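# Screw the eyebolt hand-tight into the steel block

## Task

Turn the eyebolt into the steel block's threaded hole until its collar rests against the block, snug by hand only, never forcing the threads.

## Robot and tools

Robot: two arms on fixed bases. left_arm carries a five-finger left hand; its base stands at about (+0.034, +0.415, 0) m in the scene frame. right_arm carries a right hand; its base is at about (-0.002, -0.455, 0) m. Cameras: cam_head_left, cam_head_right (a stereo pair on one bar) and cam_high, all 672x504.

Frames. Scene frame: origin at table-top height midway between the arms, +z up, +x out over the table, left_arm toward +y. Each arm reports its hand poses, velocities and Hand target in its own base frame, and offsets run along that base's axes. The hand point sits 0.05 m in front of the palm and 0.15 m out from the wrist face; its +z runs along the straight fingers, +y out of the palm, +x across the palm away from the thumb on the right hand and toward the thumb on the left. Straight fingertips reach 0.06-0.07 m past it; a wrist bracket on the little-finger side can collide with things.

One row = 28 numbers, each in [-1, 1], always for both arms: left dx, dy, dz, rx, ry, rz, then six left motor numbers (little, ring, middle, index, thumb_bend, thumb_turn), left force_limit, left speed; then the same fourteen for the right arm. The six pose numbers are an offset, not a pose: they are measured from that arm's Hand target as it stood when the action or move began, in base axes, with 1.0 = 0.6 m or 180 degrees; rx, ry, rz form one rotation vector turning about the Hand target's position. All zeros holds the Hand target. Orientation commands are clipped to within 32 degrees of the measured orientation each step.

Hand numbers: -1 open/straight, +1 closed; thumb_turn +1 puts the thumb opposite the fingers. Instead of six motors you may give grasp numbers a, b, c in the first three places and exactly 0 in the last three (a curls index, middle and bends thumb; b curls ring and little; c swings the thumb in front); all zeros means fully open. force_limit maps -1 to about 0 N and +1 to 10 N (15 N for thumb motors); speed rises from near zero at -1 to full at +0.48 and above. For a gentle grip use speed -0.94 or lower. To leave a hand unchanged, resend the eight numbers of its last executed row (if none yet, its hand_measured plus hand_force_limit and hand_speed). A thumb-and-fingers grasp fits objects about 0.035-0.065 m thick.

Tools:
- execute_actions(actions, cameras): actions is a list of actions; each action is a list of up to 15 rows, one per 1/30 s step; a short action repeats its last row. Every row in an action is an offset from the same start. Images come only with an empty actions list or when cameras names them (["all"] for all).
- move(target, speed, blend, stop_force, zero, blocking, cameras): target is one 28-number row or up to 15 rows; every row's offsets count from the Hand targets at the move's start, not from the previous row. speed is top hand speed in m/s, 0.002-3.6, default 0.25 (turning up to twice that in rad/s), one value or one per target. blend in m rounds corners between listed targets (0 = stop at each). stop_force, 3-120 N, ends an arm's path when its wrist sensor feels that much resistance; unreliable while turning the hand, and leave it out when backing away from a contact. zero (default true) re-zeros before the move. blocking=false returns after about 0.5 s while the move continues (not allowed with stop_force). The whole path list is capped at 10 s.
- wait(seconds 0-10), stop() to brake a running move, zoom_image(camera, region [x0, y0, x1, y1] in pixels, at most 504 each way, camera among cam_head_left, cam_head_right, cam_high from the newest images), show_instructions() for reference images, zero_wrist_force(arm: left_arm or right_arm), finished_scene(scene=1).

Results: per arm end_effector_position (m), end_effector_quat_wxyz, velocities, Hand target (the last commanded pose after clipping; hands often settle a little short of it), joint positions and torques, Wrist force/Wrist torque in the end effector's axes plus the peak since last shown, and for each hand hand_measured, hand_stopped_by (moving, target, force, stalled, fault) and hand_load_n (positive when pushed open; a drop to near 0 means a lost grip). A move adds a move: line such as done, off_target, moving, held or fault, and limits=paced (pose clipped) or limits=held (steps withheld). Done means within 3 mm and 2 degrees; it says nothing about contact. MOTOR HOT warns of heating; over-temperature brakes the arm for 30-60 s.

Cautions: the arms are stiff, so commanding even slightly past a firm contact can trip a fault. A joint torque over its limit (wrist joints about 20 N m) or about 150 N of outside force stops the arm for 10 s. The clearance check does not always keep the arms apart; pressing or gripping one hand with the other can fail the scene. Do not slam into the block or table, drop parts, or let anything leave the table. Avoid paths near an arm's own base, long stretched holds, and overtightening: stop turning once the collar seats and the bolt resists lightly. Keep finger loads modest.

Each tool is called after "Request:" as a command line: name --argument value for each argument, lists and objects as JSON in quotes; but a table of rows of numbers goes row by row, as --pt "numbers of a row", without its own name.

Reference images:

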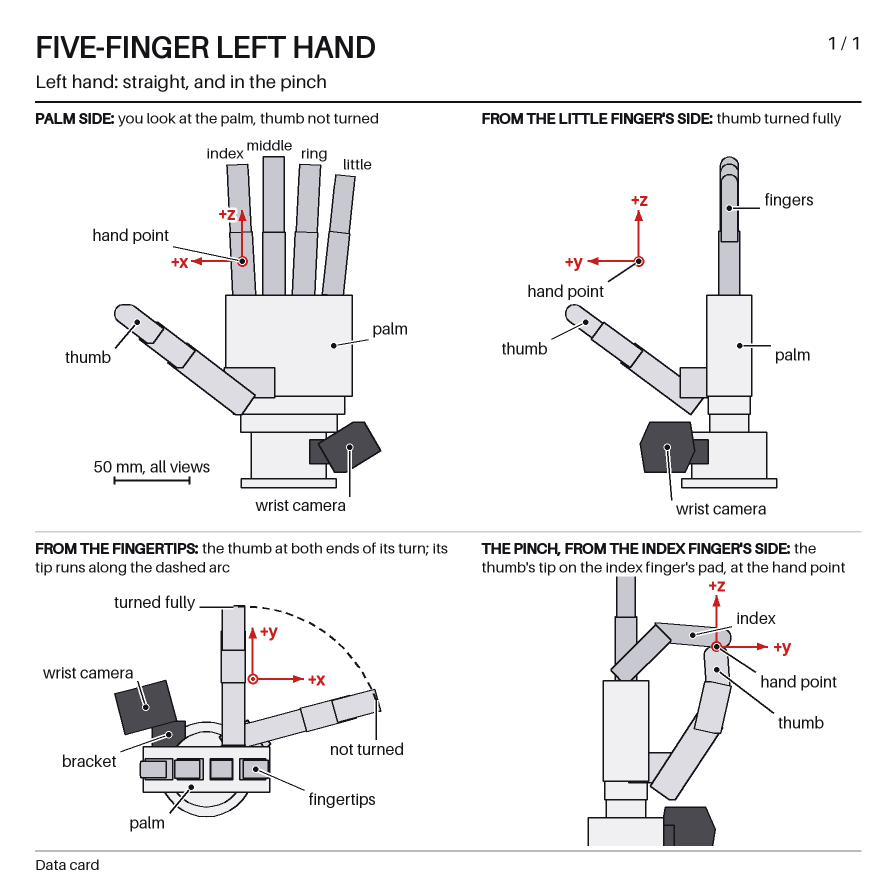

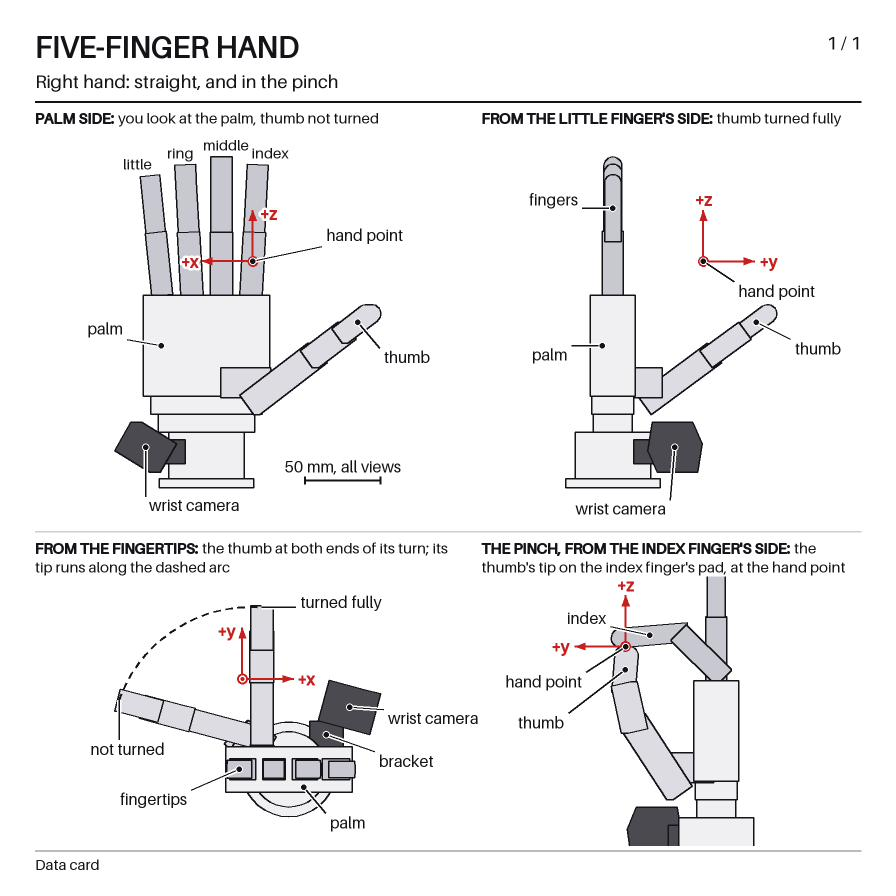

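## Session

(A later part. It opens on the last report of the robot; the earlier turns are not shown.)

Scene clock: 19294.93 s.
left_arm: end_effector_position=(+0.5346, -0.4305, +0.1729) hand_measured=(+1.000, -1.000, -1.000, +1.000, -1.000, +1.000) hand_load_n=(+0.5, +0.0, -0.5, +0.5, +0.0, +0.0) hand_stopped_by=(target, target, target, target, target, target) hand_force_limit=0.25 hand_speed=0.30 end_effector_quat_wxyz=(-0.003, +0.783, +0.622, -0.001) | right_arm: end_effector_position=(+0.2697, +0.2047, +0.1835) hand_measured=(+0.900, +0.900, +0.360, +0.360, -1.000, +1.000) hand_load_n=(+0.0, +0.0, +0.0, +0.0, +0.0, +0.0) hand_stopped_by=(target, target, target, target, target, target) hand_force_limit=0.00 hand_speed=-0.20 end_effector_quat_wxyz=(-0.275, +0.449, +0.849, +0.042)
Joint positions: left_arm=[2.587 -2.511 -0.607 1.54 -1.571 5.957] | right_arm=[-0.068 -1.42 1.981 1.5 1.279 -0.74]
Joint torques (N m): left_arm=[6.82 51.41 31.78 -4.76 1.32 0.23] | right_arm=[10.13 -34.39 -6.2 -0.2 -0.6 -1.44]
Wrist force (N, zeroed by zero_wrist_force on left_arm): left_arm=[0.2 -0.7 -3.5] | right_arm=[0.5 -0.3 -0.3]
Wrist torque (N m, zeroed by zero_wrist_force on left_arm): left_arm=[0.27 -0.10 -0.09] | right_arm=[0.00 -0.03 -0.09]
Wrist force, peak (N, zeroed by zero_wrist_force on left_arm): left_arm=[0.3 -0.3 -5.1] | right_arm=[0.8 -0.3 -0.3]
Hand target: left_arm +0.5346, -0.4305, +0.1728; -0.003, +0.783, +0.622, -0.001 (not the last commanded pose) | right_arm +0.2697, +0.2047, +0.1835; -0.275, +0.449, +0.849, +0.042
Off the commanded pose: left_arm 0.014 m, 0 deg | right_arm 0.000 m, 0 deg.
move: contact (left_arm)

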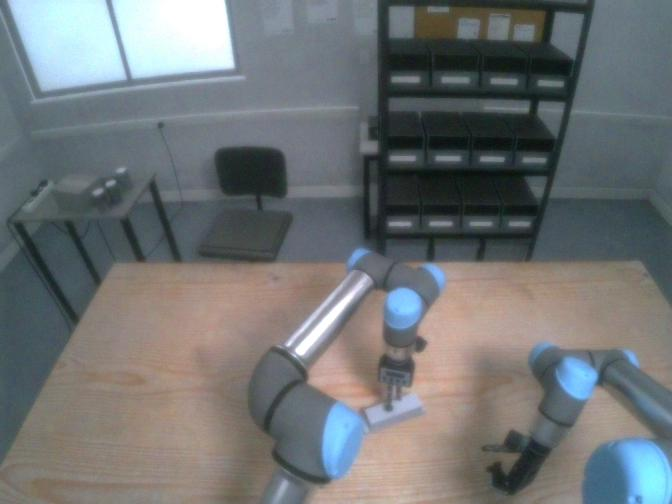

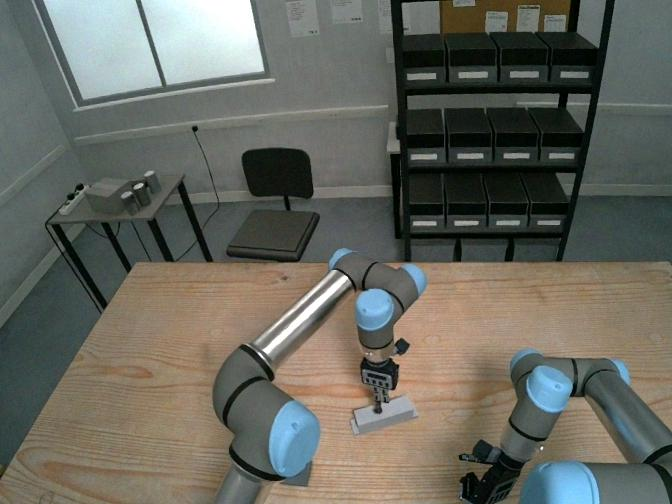

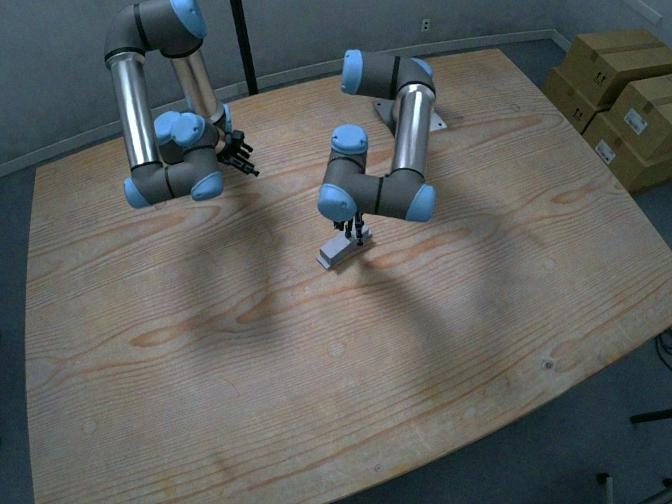

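Request:
move --target '[0,0,0.046,0,0,0,1,-1,-1,1,-1,1,0.25,0.3,0,0,0,0,0,0,0.9,0.9,0.36,0.36,-1,1,0,-0.2]' --speed 0.1

Request:
move --target '[-0.2195,0.0471,0,0,0,0.76111,1,-1,-1,1,-1,1,0.25,0.3,0,0,0,0,0,0,0.9,0.9,0.36,0.36,-1,1,0,-0.2]' --speed 0.5

Request:
move --target '[0.1462,-0.1723,0,0,0,0.76111,1,-1,-1,1,-1,1,0.25,0.3,0,0,0,0,0,0,0.9,0.9,0.36,0.36,-1,1,0,-0.2]' --speed 0.5

Request:
move --target '[0.0107,0.2258,0,0,0,0.76111,1,-1,-1,1,-1,1,0.25,0.3,0,0,0,0,0,0,0.9,0.9,0.36,0.36,-1,1,0,-0.2]' --speed 0.5

Request:
move --target '[-0.1618,-0.158,0,0,0,0.76111,1,-1,-1,1,-1,1,0.25,0.3,0,0,0,0,0,0,0.9,0.9,0.36,0.36,-1,1,0,-0.2]' --speed 0.5 --cameras '["all"]'

Request:
zoom_image --camera "cam_high" --region '[322, 207, 377, 262]'

Request:
zoom_image --camera "cam_head_right" --region '[350, 380, 410, 440]'

Scene clock: 19314.97 s.
left_arm: end_effector_position=(+0.5346, -0.4305, +0.2003) hand_measured=(+1.000, -1.000, -1.000, +1.000, -1.000, +1.000) hand_load_n=(+0.0, +0.0, +0.0, +0.0, +0.0, +0.0) hand_stopped_by=(target, target, target, target, target, target) hand_force_limit=0.25 hand_speed=0.30 end_effector_quat_wxyz=(-0.003, +0.783, +0.622, -0.001) | right_arm: end_effector_position=(+0.2697, +0.2047, +0.1835) hand_measured=(+0.900, +0.900, +0.360, +0.360, -1.000, +1.000) hand_load_n=(+0.0, +0.0, +0.0, +0.0, +0.0, +0.0) hand_stopped_by=(target, target, target, target, target, target) hand_force_limit=0.00 hand_speed=-0.20 end_effector_quat_wxyz=(-0.275, +0.449, +0.849, +0.042)
Joint positions: left_arm=[2.587 -2.518 -0.522 1.463 -1.571 5.957] | right_arm=[-0.068 -1.42 1.981 1.5 1.279 -0.74]
Joint torques (N m): left_arm=[4.9 50.63 8.22 0.71 0.25 -1.17] | right_arm=[10.61 -34.33 -6.43 -0.05 -0.72 -1.42]
Wrist force (N, zeroed by zero_wrist_force on left_arm): left_arm=[0.2 -0.8 -0.3] | right_arm=[0.6 -0.1 -0.2]
Wrist torque (N m, zeroed by zero_wrist_force on left_arm): left_arm=[0.07 0.02 -0.07] | right_arm=[0.02 -0.06 -0.07]
Wrist force, peak (N, zeroed by zero_wrist_force on left_arm): left_arm=[0.0 -0.6 -3.6] | right_arm=[0.9 0.1 -0.4]
Hand target: left_arm +0.5346, -0.4305, +0.2004; -0.003, +0.783, +0.622, -0.001 | right_arm +0.2697, +0.2047, +0.1835; -0.275, +0.449, +0.849, +0.042
Off the commanded pose: left_arm 0.000 m, 0 deg | right_arm 0.000 m, 0 deg.
move: done

Scene clock: 19317.93 s.
left_arm: end_effector_position=(+0.4029, -0.4022, +0.2005) hand_measured=(+1.000, -1.000, -1.000, +1.000, -1.000, +1.000) hand_load_n=(+0.0, +0.0, +0.0, +0.0, +0.0, +0.0) hand_stopped_by=(target, target, target, target, target, target) hand_force_limit=0.25 hand_speed=0.30 end_effector_quat_wxyz=(+0.000, -0.292, +0.956, -0.003) end_effector_velocity=(-0.001, -0.001, +0.000) end_effector_angular_velocity=(+0.000, -0.001, +0.003) | right_arm: end_effector_position=(+0.2697, +0.2047, +0.1835) hand_measured=(+0.900, +0.900, +0.360, +0.360, -1.000, +1.000) hand_load_n=(+0.0, +0.0, +0.0, +0.0, +0.0, +0.5) hand_stopped_by=(target, target, target, target, target, target) hand_force_limit=0.00 hand_speed=-0.20 end_effector_quat_wxyz=(-0.275, +0.449, +0.849, +0.042)
Joint positions: left_arm=[2.6 -2.448 -0.649 1.531 -1.566 3.579] | right_arm=[-0.068 -1.42 1.981 1.5 1.279 -0.74]
Joint velocities: left_arm=[-0.002 0.001 0 0.001 -0.001 -0.005] | right_arm=[within noise]
Joint torques (N m): left_arm=[-7.21 34.49 23.81 -5.02 -0.1 -1.19] | right_arm=[9.46 -34.45 -5.85 -0.07 -0.48 -1.42]
Wrist force (N, zeroed by zero_wrist_force on left_arm): left_arm=[0.2 -1.0 -0.3] | right_arm=[0.6 -0.2 -0.1]
Wrist torque (N m, zeroed by zero_wrist_force on left_arm): left_arm=[0.07 -0.01 -0.08] | right_arm=[0.00 -0.06 -0.08]
Wrist force, peak (N, zeroed by zero_wrist_force on left_arm): left_arm=[0.2 -1.6 -0.3] | right_arm=[0.8 0.0 -0.3]
Hand target: left_arm +0.4029, -0.4023, +0.2004; +0.000, -0.292, +0.956, -0.003 | right_arm +0.2697, +0.2047, +0.1835; -0.275, +0.449, +0.849, +0.042
Off the commanded pose: left_arm 0.000 m, 0 deg | right_arm 0.000 m, 0 deg.
move: done

Scene clock: 19320.90 s.
left_arm: end_effector_position=(+0.4906, -0.5057, +0.2003) hand_measured=(+1.000, -1.000, -1.000, +1.000, -1.000, +1.000) hand_load_n=(+0.0, +0.0, +0.0, +0.0, +0.0, +0.0) hand_stopped_by=(target, target, target, target, target, target) hand_force_limit=0.25 hand_speed=0.30 end_effector_quat_wxyz=(-0.003, +0.997, -0.079, +0.001) end_effector_velocity=(+0.001, +0.000, +0.001) end_effector_angular_velocity=(-0.002, -0.001, +0.006) | right_arm: end_effector_position=(+0.2697, +0.2047, +0.1835) hand_measured=(+0.900, +0.900, +0.360, +0.360, -1.000, +1.000) hand_load_n=(+0.0, +0.0, +0.0, +0.0, +0.0, +0.0) hand_stopped_by=(target, target, target, target, target, target) hand_force_limit=0.00 hand_speed=-0.20 end_effector_quat_wxyz=(-0.275, +0.449, +0.849, +0.042)
Joint positions: left_arm=[2.593 -2.498 -0.559 1.486 -1.577 1.181] | right_arm=[-0.068 -1.42 1.981 1.5 1.279 -0.74]
Joint velocities: left_arm=[0 0.002 -0.001 0.002 0.001 -0.006] | right_arm=[within noise]
Joint torques (N m): left_arm=[8.45 64.83 6.96 0.71 1.2 -1.15] | right_arm=[9.92 -33.96 -5.75 -0.04 -0.58 -1.41]
Wrist force (N, zeroed by zero_wrist_force on left_arm): left_arm=[0.1 -1.2 -0.8] | right_arm=[0.6 -0.3 -0.3]
Wrist torque (N m, zeroed by zero_wrist_force on left_arm): left_arm=[0.04 0.04 -0.07] | right_arm=[-0.01 -0.05 -0.08]
Wrist force, peak (N, zeroed by zero_wrist_force on left_arm): left_arm=[0.2 -2.6 -0.2] | right_arm=[0.7 -0.3 -0.5]
Hand target: left_arm +0.4906, -0.5057, +0.2004; -0.003, +0.997, -0.079, +0.001 | right_arm +0.2697, +0.2047, +0.1835; -0.275, +0.449, +0.849, +0.042
Off the commanded pose: left_arm 0.000 m, 0 deg | right_arm 0.000 m, 0 deg.
move: done

Scene clock: 19323.87 s.
left_arm: end_effector_position=(+0.4971, -0.3701, +0.2004) hand_measured=(+1.000, -1.000, -1.000, +1.000, -1.000, +1.000) hand_load_n=(+0.5, +0.0, +0.0, +0.0, +0.0, +0.0) hand_stopped_by=(target, target, target, target, target, target) hand_force_limit=0.25 hand_speed=0.30 end_effector_quat_wxyz=(-0.002, +0.439, +0.898, -0.002) end_effector_velocity=(+0.000, +0.001, +0.000) end_effector_angular_velocity=(-0.001, -0.001, +0.006) | right_arm: end_effector_position=(+0.2697, +0.2047, +0.1835) hand_measured=(+0.900, +0.900, +0.360, +0.360, -1.000, +1.000) hand_load_n=(+0.0, +0.0, +0.0, +0.0, +0.0, +0.5) hand_stopped_by=(target, target, target, target, target, target) hand_force_limit=0.00 hand_speed=-0.20 end_effector_quat_wxyz=(-0.275, +0.449, +0.849, +0.042)
Joint positions: left_arm=[2.61 -2.467 -0.618 1.509 -1.566 -1.193] | right_arm=[-0.068 -1.42 1.981 1.5 1.279 -0.74]
Joint velocities: left_arm=[0.002 0.001 -0.001 0.001 0 -0.005] | right_arm=[within noise]
Joint torques (N m): left_arm=[-7.66 66.05 6.16 0.69 -0.69 -1.31] | right_arm=[9.6 -33.91 -6.36 -0.19 -0.59 -1.42]
Wrist force (N, zeroed by zero_wrist_force on left_arm): left_arm=[0.1 -1.1 -0.3] | right_arm=[0.7 -0.2 -0.2]
Wrist torque (N m, zeroed by zero_wrist_force on left_arm): left_arm=[0.05 0.05 -0.08] | right_arm=[0.00 -0.07 -0.07]
Wrist force, peak (N, zeroed by zero_wrist_force on left_arm): left_arm=[-0.4 -1.7 -0.5] | right_arm=[0.8 -0.1 -0.5]
Hand target: left_arm +0.4970, -0.3702, +0.2004; -0.002, +0.439, +0.898, -0.002 | right_arm +0.2697, +0.2047, +0.1835; -0.275, +0.449, +0.849, +0.042
Off the commanded pose: left_arm 0.000 m, 0 deg | right_arm 0.000 m, 0 deg.
move: done

Scene clock: 19326.83 s.
left_arm: end_effector_position=(+0.3999, -0.4650, +0.2005) hand_measured=(+1.000, -1.000, -1.000, +1.000, -1.000, +1.000) hand_load_n=(+0.5, +0.5, +0.0, +0.0, +0.0, -0.5) hand_stopped_by=(target, target, target, target, target, target) hand_force_limit=0.25 hand_speed=0.30 end_effector_quat_wxyz=(+0.001, -0.675, +0.738, -0.003) end_effector_velocity=(+0.000, +0.000, +0.000) end_effector_angular_velocity=(+0.000, +0.002, +0.007) | right_arm: end_effector_position=(+0.2697, +0.2047, +0.1835) hand_measured=(+0.900, +0.900, +0.360, +0.360, -1.000, +1.000) hand_load_n=(+0.0, +0.0, +0.0, +0.0, +0.0, +0.0) hand_stopped_by=(target, target, target, target, target, target) hand_force_limit=0.00 hand_speed=-0.20 end_effector_quat_wxyz=(-0.275, +0.449, +0.849, +0.042)
Joint positions: left_arm=[2.592 -2.462 -0.623 1.521 -1.572 -3.603] | right_arm=[-0.068 -1.42 1.981 1.5 1.279 -0.74]
Joint velocities: left_arm=[0.001 -0.001 0 0 0.001 -0.006] | right_arm=[within noise]
Joint torques (N m): left_arm=[3.27 34.56 24.14 -5.06 -0.36 -1.28] | right_arm=[10.11 -33.98 -6.8 -0.09 -0.62 -1.39]
Wrist force (N, zeroed by zero_wrist_force on left_arm): left_arm=[0.3 -1.0 0.0] | right_arm=[0.7 -0.3 -0.2]
Wrist torque (N m, zeroed by zero_wrist_force on left_arm): left_arm=[0.07 0.00 -0.08] | right_arm=[-0.01 -0.06 -0.08]
Wrist force, peak (N, zeroed by zero_wrist_force on left_arm): left_arm=[0.5 -1.5 -0.6] | right_arm=[0.8 -0.2 -0.5]
Hand target: left_arm +0.3999, -0.4650, +0.2004; +0.001, -0.675, +0.738, -0.003 | right_arm +0.2697, +0.2047, +0.1835; -0.275, +0.449, +0.849, +0.042
Off the commanded pose: left_arm 0.000 m, 0 deg | right_arm 0.000 m, 0 deg.
move: done

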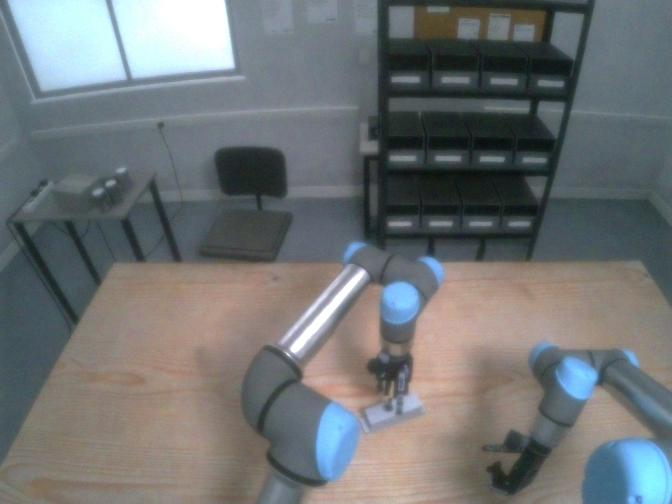

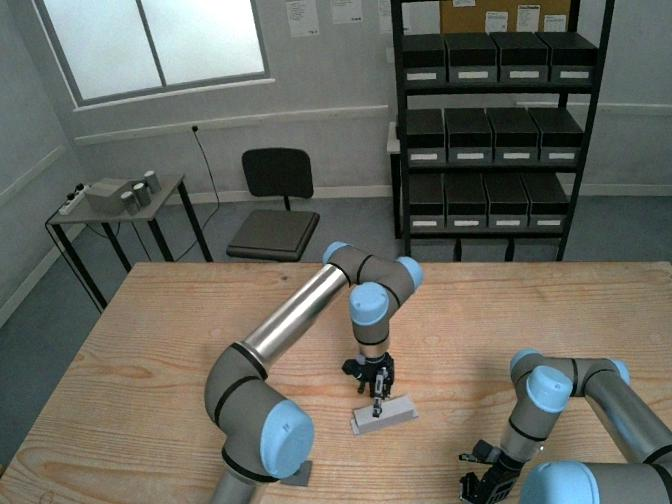

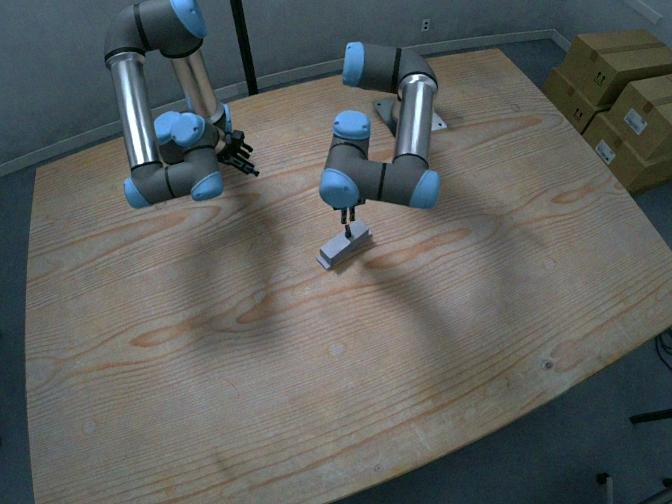

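Scaled by 9.164 from the camera's 672x504 image, which has a finer 960x720 frame.

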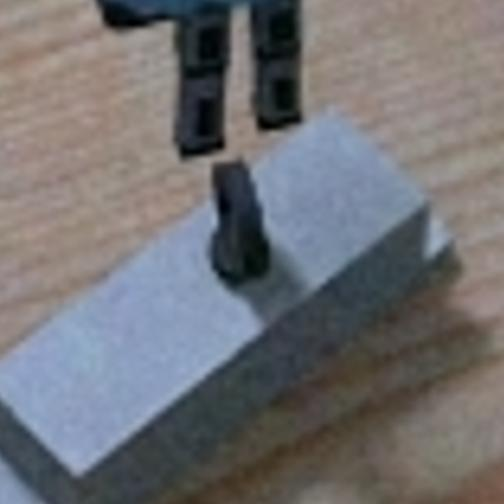

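Scaled by 8.400 from the camera's 672x504 image, which has a finer 960x720 frame.

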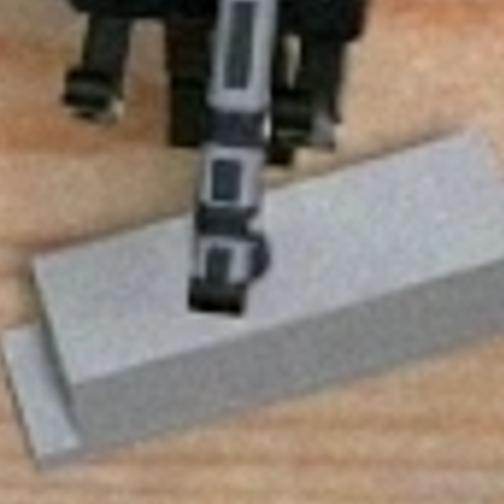

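Request:
move --target '[0,0,-0.0333,0,0,0,1,-1,-1,1,-1,1,0.25,0.3,0,0,0,0,0,0,0.9,0.9,0.36,0.36,-1,1,0,-0.2]' --speed 0.03 --stop_force 3

Request:
move --target '[0,0,-0.0637,0,0,0,1,-1,-1,1,-1,1,0.25,0.3,0,0,0,0,0,0,0.9,0.9,0.36,0.36,-1,1,0,-0.2]' --speed 0.015 --stop_force 3 --cameras '["all"]'

Request:
zoom_image --camera "cam_high" --region '[322, 207, 377, 262]'

Request:
zoom_image --camera "cam_head_right" --region '[350, 380, 410, 440]'

Scene clock: 19350.33 s.
left_arm: end_effector_position=(+0.3999, -0.4650, +0.1805) hand_measured=(+1.000, -1.000, -1.000, +1.000, -1.000, +1.000) hand_load_n=(+0.0, +0.0, +0.0, +0.0, +0.0, +0.0) hand_stopped_by=(target, target, target, target, target, target) hand_force_limit=0.25 hand_speed=0.30 end_effector_quat_wxyz=(+0.001, -0.675, +0.738, -0.003) | right_arm: end_effector_position=(+0.2697, +0.2047, +0.1835) hand_measured=(+0.900, +0.900, +0.360, +0.360, -1.000, +1.000) hand_load_n=(+0.0, +0.0, +0.0, +0.0, +0.0, +0.5) hand_stopped_by=(target, target, target, target, target, target) hand_force_limit=0.00 hand_speed=-0.20 end_effector_quat_wxyz=(-0.275, +0.449, +0.849, +0.042)
Joint positions: left_arm=[2.592 -2.46 -0.678 1.574 -1.571 -3.603] | right_arm=[-0.068 -1.42 1.981 1.5 1.279 -0.74]
Joint torques (N m): left_arm=[4.51 58.68 33.31 -5.24 -0.31 0.83] | right_arm=[10.17 -34.49 -6.05 -0.07 -0.62 -1.34]
Wrist force (N, zeroed by zero_wrist_force on left_arm): left_arm=[0.1 -0.7 -0.1] | right_arm=[0.8 0.0 -0.3]
Wrist torque (N m, zeroed by zero_wrist_force on left_arm): left_arm=[0.11 0.03 -0.11] | right_arm=[0.04 -0.08 -0.06]
Wrist force, peak (N, zeroed by zero_wrist_force on left_arm): left_arm=[0.3 -1.2 -0.3] | right_arm=[0.8 -0.3 -0.4]
Hand target: left_arm +0.3999, -0.4650, +0.1805; +0.001, -0.675, +0.738, -0.003 | right_arm +0.2697, +0.2047, +0.1835; -0.275, +0.449, +0.849, +0.042
Off the commanded pose: left_arm 0.000 m, 0 deg | right_arm 0.000 m, 0 deg.
move: done

Scene clock: 19353.87 s.
left_arm: end_effector_position=(+0.3999, -0.4650, +0.1422) hand_measured=(+1.000, -1.000, -1.000, +1.000, -1.000, +1.000) hand_load_n=(+0.0, +0.0, +0.0, +0.0, +0.0, +0.0) hand_stopped_by=(target, target, target, target, target, target) hand_force_limit=0.25 hand_speed=0.30 end_effector_quat_wxyz=(+0.001, -0.675, +0.738, -0.003) | right_arm: end_effector_position=(+0.2697, +0.2047, +0.1835) hand_measured=(+0.900, +0.900, +0.360, +0.360, -1.000, +1.000) hand_load_n=(+0.0, +0.0, +0.0, +0.0, +0.0, +0.0) hand_stopped_by=(target, target, target, target, target, target) hand_force_limit=0.00 hand_speed=-0.20 end_effector_quat_wxyz=(-0.275, +0.449, +0.849, +0.042)
Joint positions: left_arm=[2.592 -2.466 -0.765 1.666 -1.571 -3.603] | right_arm=[-0.068 -1.42 1.981 1.5 1.279 -0.74]
Joint torques (N m): left_arm=[-0.29 54.46 32.75 -5.01 -0.65 -1.18] | right_arm=[10.42 -34.22 -6.04 -0.07 -0.59 -1.42]
Wrist force (N, zeroed by zero_wrist_force on left_arm): left_arm=[-0.5 -0.7 0.2] | right_arm=[0.5 -0.2 -0.5]
Wrist torque (N m, zeroed by zero_wrist_force on left_arm): left_arm=[0.09 0.06 -0.14] | right_arm=[0.02 -0.03 -0.09]
Wrist force, peak (N, zeroed by zero_wrist_force on left_arm): left_arm=[-0.7 -0.7 -0.5] | right_arm=[0.8 -0.4 -0.4]
Hand target: left_arm +0.3999, -0.4650, +0.1422; +0.001, -0.675, +0.738, -0.003 | right_arm +0.2697, +0.2047, +0.1835; -0.275, +0.449, +0.849, +0.042
Off the commanded pose: left_arm 0.000 m, 0 deg | right_arm 0.000 m, 0 deg.
move: done

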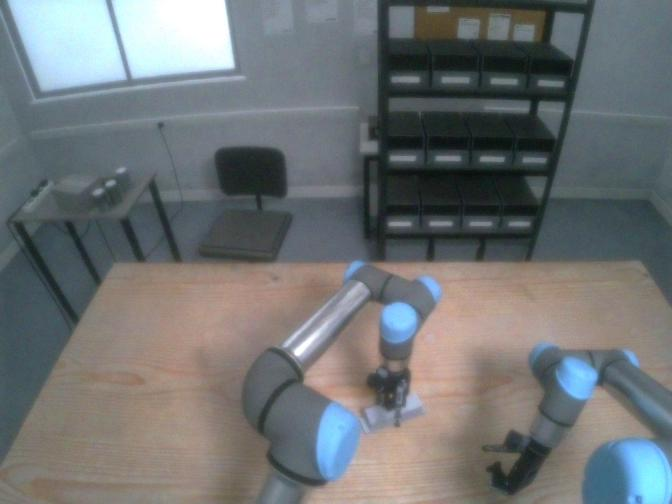

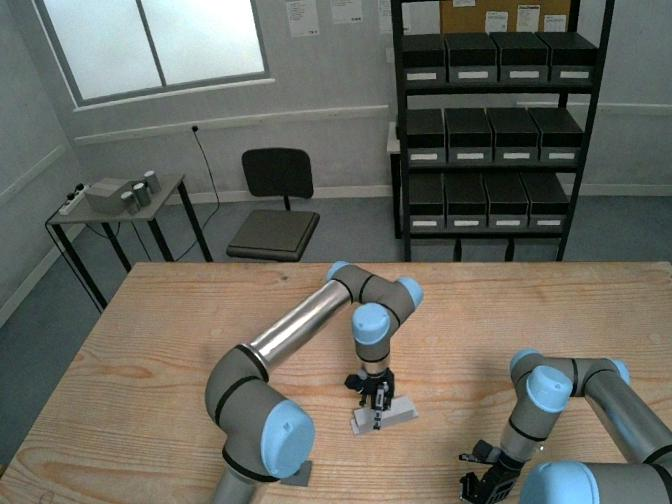

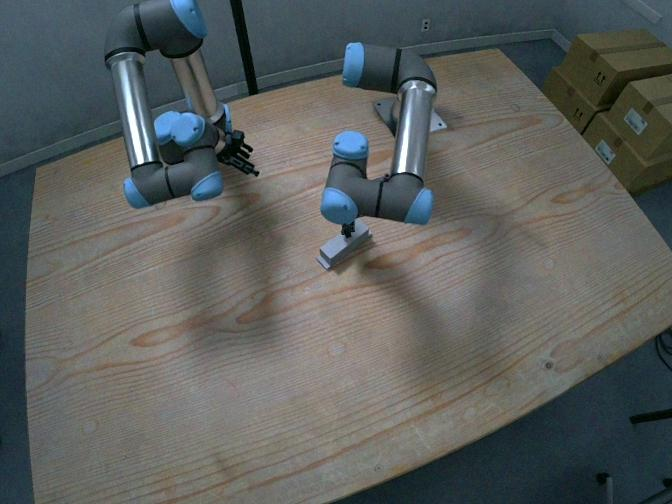

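Scaled by 9.164 from the camera's 672x504 image, which has a finer 960x720 frame.

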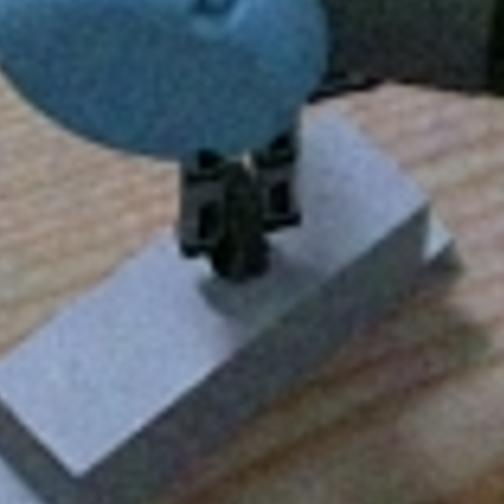

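Scaled by 8.400 from the camera's 672x504 image, which has a finer 960x720 frame.

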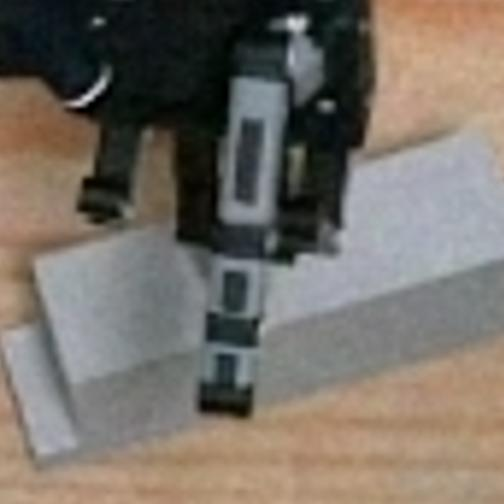

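Request:
move --pt "-0.00795 0.02787 -0.00013 0 0 -0.07611 1 -1 -1 1 -1 1 0.25 0.3 0 0 0 0 0 0 0.9 0.9 0.36 0.36 -1 1 0 -0.2" --pt "-0.0091 0.05683 -0.00026 0 0 -0.15222 1 -1 -1 1 -1 1 0.25 0.3 0 0 0 0 0 0 0.9 0.9 0.36 0.36 -1 1 0 -0.2" --pt "-0.00333 0.08523 -0.00039 0 0 -0.22833 1 -1 -1 1 -1 1 0.25 0.3 0 0 0 0 0 0 0.9 0.9 0.36 0.36 -1 1 0 -0.2" --pt "0.00898 0.11147 -0.00052 0 0 -0.30444 1 -1 -1 1 -1 1 0.25 0.3 0 0 0 0 0 0 0.9 0.9 0.36 0.36 -1 1 0 -0.2" --pt "0.02717 0.13403 -0.00065 0 0 -0.38056 1 -1 -1 1 -1 1 0.25 0.3 0 0 0 0 0 0 0.9 0.9 0.36 0.36 -1 1 0 -0.2" --pt "0.05017 0.15167 -0.00078 0 0 -0.45667 1 -1 -1 1 -1 1 0.25 0.3 0 0 0 0 0 0 0.9 0.9 0.36 0.36 -1 1 0 -0.2" --pt "0.0767 0.16333 -0.00091 0 0 -0.53278 1 -1 -1 1 -1 1 0.25 0.3 0 0 0 0 0 0 0.9 0.9 0.36 0.36 -1 1 0 -0.2" --pt "0.10523 0.16838 -0.00104 0 0 -0.60889 1 -1 -1 1 -1 1 0.25 0.3 0 0 0 0 0 0 0.9 0.9 0.36 0.36 -1 1 0 -0.2" --pt "0.13415 0.16655 -0.00117 0 0 -0.685 1 -1 -1 1 -1 1 0.25 0.3 0 0 0 0 0 0 0.9 0.9 0.36 0.36 -1 1 0 -0.2" --pt "0.16182 0.1579 -0.0013 0 0 -0.76111 1 -1 -1 1 -1 1 0.25 0.3 0 0 0 0 0 0 0.9 0.9 0.36 0.36 -1 1 0 -0.2" --blend '[0.003,0.003,0.003,0.003,0.003,0.003,0.003,0.003,0.003,0]' --speed 0.15

Request:
move --pt "0.02483 -0.01493 -0.00013 0 0 -0.07611 1 -1 -1 1 -1 1 0.25 0.3 0 0 0 0 0 0 0.9 0.9 0.36 0.36 -1 1 0 -0.2" --pt "0.04542 -0.03535 -0.00026 0 0 -0.15222 1 -1 -1 1 -1 1 0.25 0.3 0 0 0 0 0 0 0.9 0.9 0.36 0.36 -1 1 0 -0.2" --pt "0.06058 -0.06005 -0.00039 0 0 -0.22833 1 -1 -1 1 -1 1 0.25 0.3 0 0 0 0 0 0 0.9 0.9 0.36 0.36 -1 1 0 -0.2" --pt "0.06947 -0.08763 -0.00052 0 0 -0.30444 1 -1 -1 1 -1 1 0.25 0.3 0 0 0 0 0 0 0.9 0.9 0.36 0.36 -1 1 0 -0.2" --pt "0.07157 -0.11653 -0.00065 0 0 -0.38056 1 -1 -1 1 -1 1 0.25 0.3 0 0 0 0 0 0 0.9 0.9 0.36 0.36 -1 1 0 -0.2" --pt "0.06675 -0.14512 -0.00078 0 0 -0.45667 1 -1 -1 1 -1 1 0.25 0.3 0 0 0 0 0 0 0.9 0.9 0.36 0.36 -1 1 0 -0.2" --pt "0.05532 -0.17175 -0.00091 0 0 -0.53278 1 -1 -1 1 -1 1 0.25 0.3 0 0 0 0 0 0 0.9 0.9 0.36 0.36 -1 1 0 -0.2" --pt "0.0379 -0.1949 -0.00104 0 0 -0.60889 1 -1 -1 1 -1 1 0.25 0.3 0 0 0 0 0 0 0.9 0.9 0.36 0.36 -1 1 0 -0.2" --pt "0.01548 -0.21328 -0.00117 0 0 -0.685 1 -1 -1 1 -1 1 0.25 0.3 0 0 0 0 0 0 0.9 0.9 0.36 0.36 -1 1 0 -0.2" --pt "-0.01063 -0.22583 -0.0013 0 0 -0.76111 1 -1 -1 1 -1 1 0.25 0.3 0 0 0 0 0 0 0.9 0.9 0.36 0.36 -1 1 0 -0.2" --blend '[0.003,0.003,0.003,0.003,0.003,0.003,0.003,0.003,0.003,0]' --speed 0.15

Request:
move --pt "-0.02837 -0.006 -0.00013 0 0 -0.07611 1 -1 -1 1 -1 1 0.25 0.3 0 0 0 0 0 0 0.9 0.9 0.36 0.36 -1 1 0 -0.2" --pt "-0.05733 -0.00512 -0.00026 0 0 -0.15222 1 -1 -1 1 -1 1 0.25 0.3 0 0 0 0 0 0 0.9 0.9 0.36 0.36 -1 1 0 -0.2" --pt "-0.08528 0.0026 -0.00039 0 0 -0.22833 1 -1 -1 1 -1 1 0.25 0.3 0 0 0 0 0 0 0.9 0.9 0.36 0.36 -1 1 0 -0.2" --pt "-0.11058 0.01672 -0.00052 0 0 -0.30444 1 -1 -1 1 -1 1 0.25 0.3 0 0 0 0 0 0 0.9 0.9 0.36 0.36 -1 1 0 -0.2" --pt "-0.13183 0.03643 -0.00065 0 0 -0.38056 1 -1 -1 1 -1 1 0.25 0.3 0 0 0 0 0 0 0.9 0.9 0.36 0.36 -1 1 0 -0.2" --pt "-0.14782 0.06062 -0.00078 0 0 -0.45667 1 -1 -1 1 -1 1 0.25 0.3 0 0 0 0 0 0 0.9 0.9 0.36 0.36 -1 1 0 -0.2" --pt "-0.1576 0.08788 -0.00091 0 0 -0.53278 1 -1 -1 1 -1 1 0.25 0.3 0 0 0 0 0 0 0.9 0.9 0.36 0.36 -1 1 0 -0.2" --pt "-0.16065 0.11672 -0.00104 0 0 -0.60889 1 -1 -1 1 -1 1 0.25 0.3 0 0 0 0 0 0 0.9 0.9 0.36 0.36 -1 1 0 -0.2" --pt "-0.15678 0.14543 -0.00117 0 0 -0.685 1 -1 -1 1 -1 1 0.25 0.3 0 0 0 0 0 0 0.9 0.9 0.36 0.36 -1 1 0 -0.2" --pt "-0.14625 0.17243 -0.0013 0 0 -0.76111 1 -1 -1 1 -1 1 0.25 0.3 0 0 0 0 0 0 0.9 0.9 0.36 0.36 -1 1 0 -0.2" --blend '[0.003,0.003,0.003,0.003,0.003,0.003,0.003,0.003,0.003,0]' --speed 0.15

Request:
move --pt "0.01665 0.02372 -0.00013 0 0 -0.07611 1 -1 -1 1 -1 1 0.25 0.3 0 0 0 0 0 0 0.9 0.9 0.36 0.36 -1 1 0 -0.2" --pt "0.03843 0.04283 -0.00026 0 0 -0.15222 1 -1 -1 1 -1 1 0.25 0.3 0 0 0 0 0 0 0.9 0.9 0.36 0.36 -1 1 0 -0.2" --pt "0.06413 0.05623 -0.00039 0 0 -0.22833 1 -1 -1 1 -1 1 0.25 0.3 0 0 0 0 0 0 0.9 0.9 0.36 0.36 -1 1 0 -0.2" --pt "0.09227 0.06317 -0.00052 0 0 -0.30444 1 -1 -1 1 -1 1 0.25 0.3 0 0 0 0 0 0 0.9 0.9 0.36 0.36 -1 1 0 -0.2" --pt "0.12127 0.06325 -0.00065 0 0 -0.38056 1 -1 -1 1 -1 1 0.25 0.3 0 0 0 0 0 0 0.9 0.9 0.36 0.36 -1 1 0 -0.2" --pt "0.14943 0.05647 -0.00078 0 0 -0.45667 1 -1 -1 1 -1 1 0.25 0.3 0 0 0 0 0 0 0.9 0.9 0.36 0.36 -1 1 0 -0.2" --pt "0.1752 0.0432 -0.00091 0 0 -0.53278 1 -1 -1 1 -1 1 0.25 0.3 0 0 0 0 0 0 0.9 0.9 0.36 0.36 -1 1 0 -0.2" --pt "0.19708 0.0242 -0.00104 0 0 -0.60889 1 -1 -1 1 -1 1 0.25 0.3 0 0 0 0 0 0 0.9 0.9 0.36 0.36 -1 1 0 -0.2" --pt "0.21385 0.00057 -0.00117 0 0 -0.685 1 -1 -1 1 -1 1 0.25 0.3 0 0 0 0 0 0 0.9 0.9 0.36 0.36 -1 1 0 -0.2" --pt "0.22455 -0.02638 -0.0013 0 0 -0.76111 1 -1 -1 1 -1 1 0.25 0.3 0 0 0 0 0 0 0.9 0.9 0.36 0.36 -1 1 0 -0.2" --blend '[0.003,0.003,0.003,0.003,0.003,0.003,0.003,0.003,0.003,0]' --speed 0.15 --cameras '["all"]'

Request:
zoom_image --camera "cam_high" --region '[322, 207, 377, 262]'

Request:
zoom_image --camera "cam_head_right" --region '[350, 380, 410, 440]'

Scene clock: 19439.47 s.
left_arm: end_effector_position=(+0.4970, -0.3702, +0.1415) hand_measured=(+1.000, -1.000, -1.000, +1.000, -1.000, +1.000) hand_load_n=(+0.0, +0.0, +0.0, +0.5, -0.5, +0.0) hand_stopped_by=(target, target, target, target, target, target) hand_force_limit=0.25 hand_speed=0.30 end_effector_quat_wxyz=(-0.002, +0.439, +0.899, -0.002) | right_arm: end_effector_position=(+0.2697, +0.2047, +0.1835) hand_measured=(+0.900, +0.900, +0.360, +0.360, -1.000, +1.000) hand_load_n=(+0.0, +0.0, +0.0, +0.0, +0.0, +0.5) hand_stopped_by=(target, target, target, target, target, target) hand_force_limit=0.00 hand_speed=-0.20 end_effector_quat_wxyz=(-0.275, +0.449, +0.849, +0.042)
Joint positions: left_arm=[2.61 -2.47 -0.762 1.657 -1.566 -1.194] | right_arm=[-0.068 -1.42 1.981 1.5 1.279 -0.74]
Joint torques (N m): left_arm=[10.75 42.96 15.23 -4.41 1.34 1.33] | right_arm=[10.39 -33.91 -6.38 -0.27 -0.62 -1.44]
Wrist force (N, zeroed by zero_wrist_force on left_arm): left_arm=[-1.6 -0.8 -0.9] | right_arm=[0.7 0.0 -0.2]
Wrist torque (N m, zeroed by zero_wrist_force on left_arm): left_arm=[0.13 0.04 -0.35] | right_arm=[0.04 -0.07 -0.07]
Wrist force, peak (N, zeroed by zero_wrist_force on left_arm): left_arm=[-1.6 -0.8 -0.9] | right_arm=[1.0 -0.2 -0.4]
Hand target: left_arm +0.4970, -0.3702, +0.1415; -0.002, +0.439, +0.898, -0.002 | right_arm +0.2697, +0.2047, +0.1835; -0.275, +0.449, +0.849, +0.042
Off the commanded pose: left_arm 0.000 m, 0 deg | right_arm 0.000 m, 0 deg.
move: done

Scene clock: 19447.90 s.
left_arm: end_effector_position=(+0.4906, -0.5058, +0.1407) hand_measured=(+1.000, -1.000, -1.000, +1.000, -1.000, +1.000) hand_load_n=(+0.0, +0.0, +0.5, +0.0, +0.0, +0.0) hand_stopped_by=(target, target, target, target, target, target) hand_force_limit=0.25 hand_speed=0.30 end_effector_quat_wxyz=(-0.003, +0.997, -0.079, +0.001) | right_arm: end_effector_position=(+0.2697, +0.2047, +0.1835) hand_measured=(+0.900, +0.900, +0.360, +0.360, -1.000, +1.000) hand_load_n=(+0.0, +0.0, +0.0, +0.0, +0.0, +0.0) hand_stopped_by=(target, target, target, target, target, target) hand_force_limit=0.00 hand_speed=-0.20 end_effector_quat_wxyz=(-0.275, +0.449, +0.849, +0.042)
Joint positions: left_arm=[2.593 -2.496 -0.714 1.64 -1.577 1.18] | right_arm=[-0.068 -1.42 1.981 1.5 1.279 -0.74]
Joint torques (N m): left_arm=[0.54 32.65 34.47 -2.61 1.21 1.2] | right_arm=[9.4 -33.88 -5.69 -0.08 -0.56 -1.43]
Wrist force (N, zeroed by zero_wrist_force on left_arm): left_arm=[-6.6 -3.5 -3.2] | right_arm=[0.6 -0.2 -0.2]
Wrist torque (N m, zeroed by zero_wrist_force on left_arm): left_arm=[0.28 -0.17 -0.65] | right_arm=[0.01 -0.06 -0.08]
Wrist force, peak (N, zeroed by zero_wrist_force on left_arm): left_arm=[-5.6 -8.4 0.1] | right_arm=[0.8 -0.1 -0.5]
Hand target: left_arm +0.4907, -0.5057, +0.1407; -0.003, +0.997, -0.079, +0.001 | right_arm +0.2697, +0.2047, +0.1835; -0.275, +0.449, +0.849, +0.042
Off the commanded pose: left_arm 0.000 m, 0 deg | right_arm 0.000 m, 0 deg.
move: done

Scene clock: 19456.33 s.
left_arm: end_effector_position=(+0.4029, -0.4023, +0.1399) hand_measured=(+1.000, -1.000, -1.000, +1.000, -1.000, +1.000) hand_load_n=(+0.0, +0.0, +0.5, +0.0, -0.5, +0.0) hand_stopped_by=(target, target, target, target, target, target) hand_force_limit=0.25 hand_speed=0.30 end_effector_quat_wxyz=(+0.000, -0.292, +0.956, -0.003) | right_arm: end_effector_position=(+0.2697, +0.2047, +0.1835) hand_measured=(+0.900, +0.900, +0.360, +0.360, -1.000, +1.000) hand_load_n=(+0.0, +0.5, +0.0, +0.5, +0.0, +0.5) hand_stopped_by=(target, target, target, target, target, target) hand_force_limit=0.00 hand_speed=-0.20 end_effector_quat_wxyz=(-0.275, +0.449, +0.849, +0.042)
Joint positions: left_arm=[2.6 -2.455 -0.791 1.68 -1.566 3.578] | right_arm=[-0.068 -1.42 1.981 1.5 1.279 -0.74]
Joint torques (N m): left_arm=[4.72 60.17 19.83 -0.91 1.37 1.4] | right_arm=[10.22 -34.13 -6.31 -0.03 -0.56 -1.46]
Wrist force (N, zeroed by zero_wrist_force on left_arm): left_arm=[-2.5 -3.7 0.2] | right_arm=[0.6 -0.3 -0.2]
Wrist torque (N m, zeroed by zero_wrist_force on left_arm): left_arm=[0.09 -0.05 -0.33] | right_arm=[0.00 -0.05 -0.08]
Wrist force, peak (N, zeroed by zero_wrist_force on left_arm): left_arm=[-8.8 -1.6 -2.4] | right_arm=[1.0 -0.1 -0.2]
Hand target: left_arm +0.4029, -0.4023, +0.1399; +0.000, -0.292, +0.956, -0.003 | right_arm +0.2697, +0.2047, +0.1835; -0.275, +0.449, +0.849, +0.042
Off the commanded pose: left_arm 0.000 m, 0 deg | right_arm 0.000 m, 0 deg.
move: done

Scene clock: 19464.77 s.
left_arm: end_effector_position=(+0.5376, -0.4181, +0.1391) hand_measured=(+1.000, -1.000, -1.000, +1.000, -1.000, +1.000) hand_load_n=(+0.0, +0.0, +0.0, +0.0, +0.0, +0.0) hand_stopped_by=(target, target, target, target, target, target) hand_force_limit=0.25 hand_speed=0.30 end_effector_quat_wxyz=(-0.003, +0.783, +0.622, -0.001) | right_arm: end_effector_position=(+0.2697, +0.2047, +0.1835) hand_measured=(+0.900, +0.900, +0.360, +0.360, -1.000, +1.000) hand_load_n=(+0.0, +0.0, +0.0, +0.0, -0.5, +0.0) hand_stopped_by=(target, target, target, target, target, target) hand_force_limit=0.00 hand_speed=-0.20 end_effector_quat_wxyz=(-0.275, +0.449, +0.849, +0.042)
Joint positions: left_arm=[2.607 -2.49 -0.731 1.644 -1.571 5.976] | right_arm=[-0.068 -1.42 1.981 1.5 1.279 -0.74]
Joint torques (N m): left_arm=[7.91 45.57 15.55 -3.12 -0.78 1.2] | right_arm=[9.38 -34.2 -6.64 -0.24 -0.58 -1.6]
Wrist force (N, zeroed by zero_wrist_force on left_arm): left_arm=[-1.2 -1.9 -0.4] | right_arm=[0.6 0.0 -0.3]
Wrist torque (N m, zeroed by zero_wrist_force on left_arm): left_arm=[0.14 -0.06 -0.30] | right_arm=[0.03 -0.05 -0.08]
Wrist force, peak (N, zeroed by zero_wrist_force on left_arm): left_arm=[-9.3 5.1 -4.4] | right_arm=[0.8 -0.2 -0.4]
Hand target: left_arm +0.5376, -0.4181, +0.1391; -0.003, +0.783, +0.622, -0.001 | right_arm +0.2697, +0.2047, +0.1835; -0.275, +0.449, +0.849, +0.042
Off the commanded pose: left_arm 0.000 m, 0 deg | right_arm 0.000 m, 0 deg.
move: done

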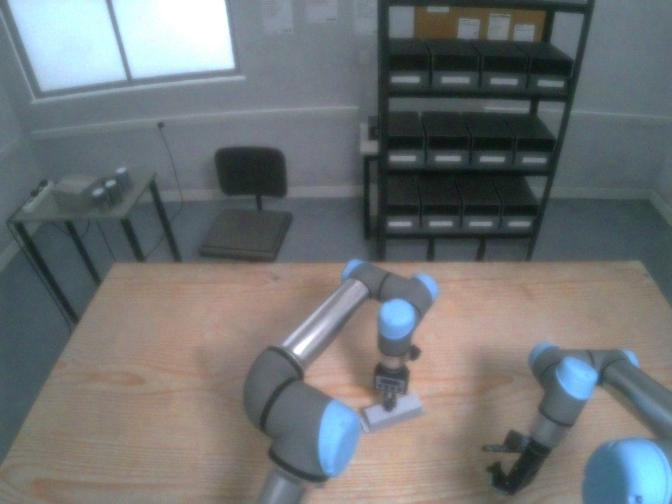

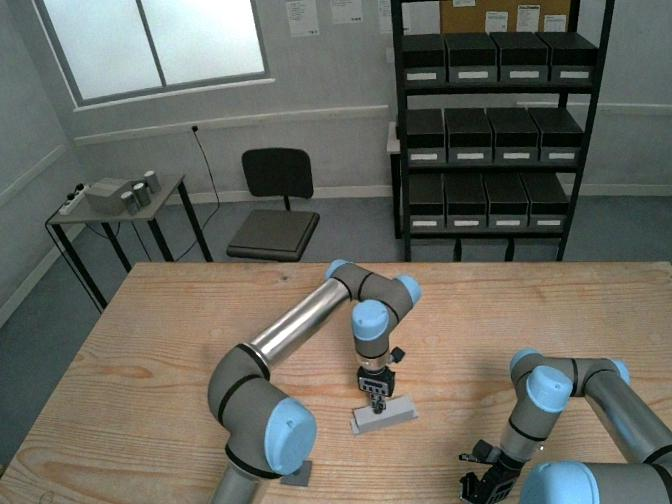

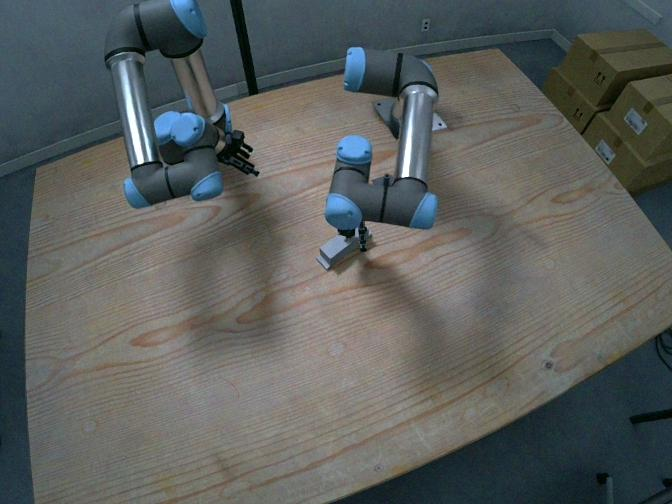

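Scaled by 9.164 from the camera's 672x504 image, which has a finer 960x720 frame.

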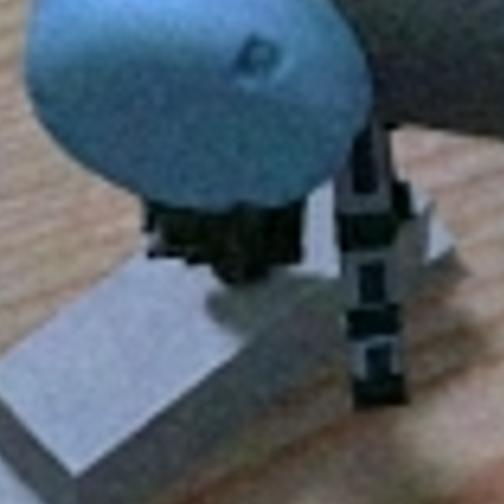

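Scaled by 8.400 from the camera's 672x504 image, which has a finer 960x720 frame.

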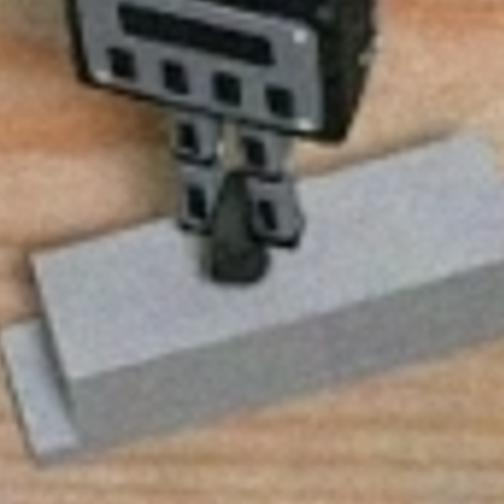

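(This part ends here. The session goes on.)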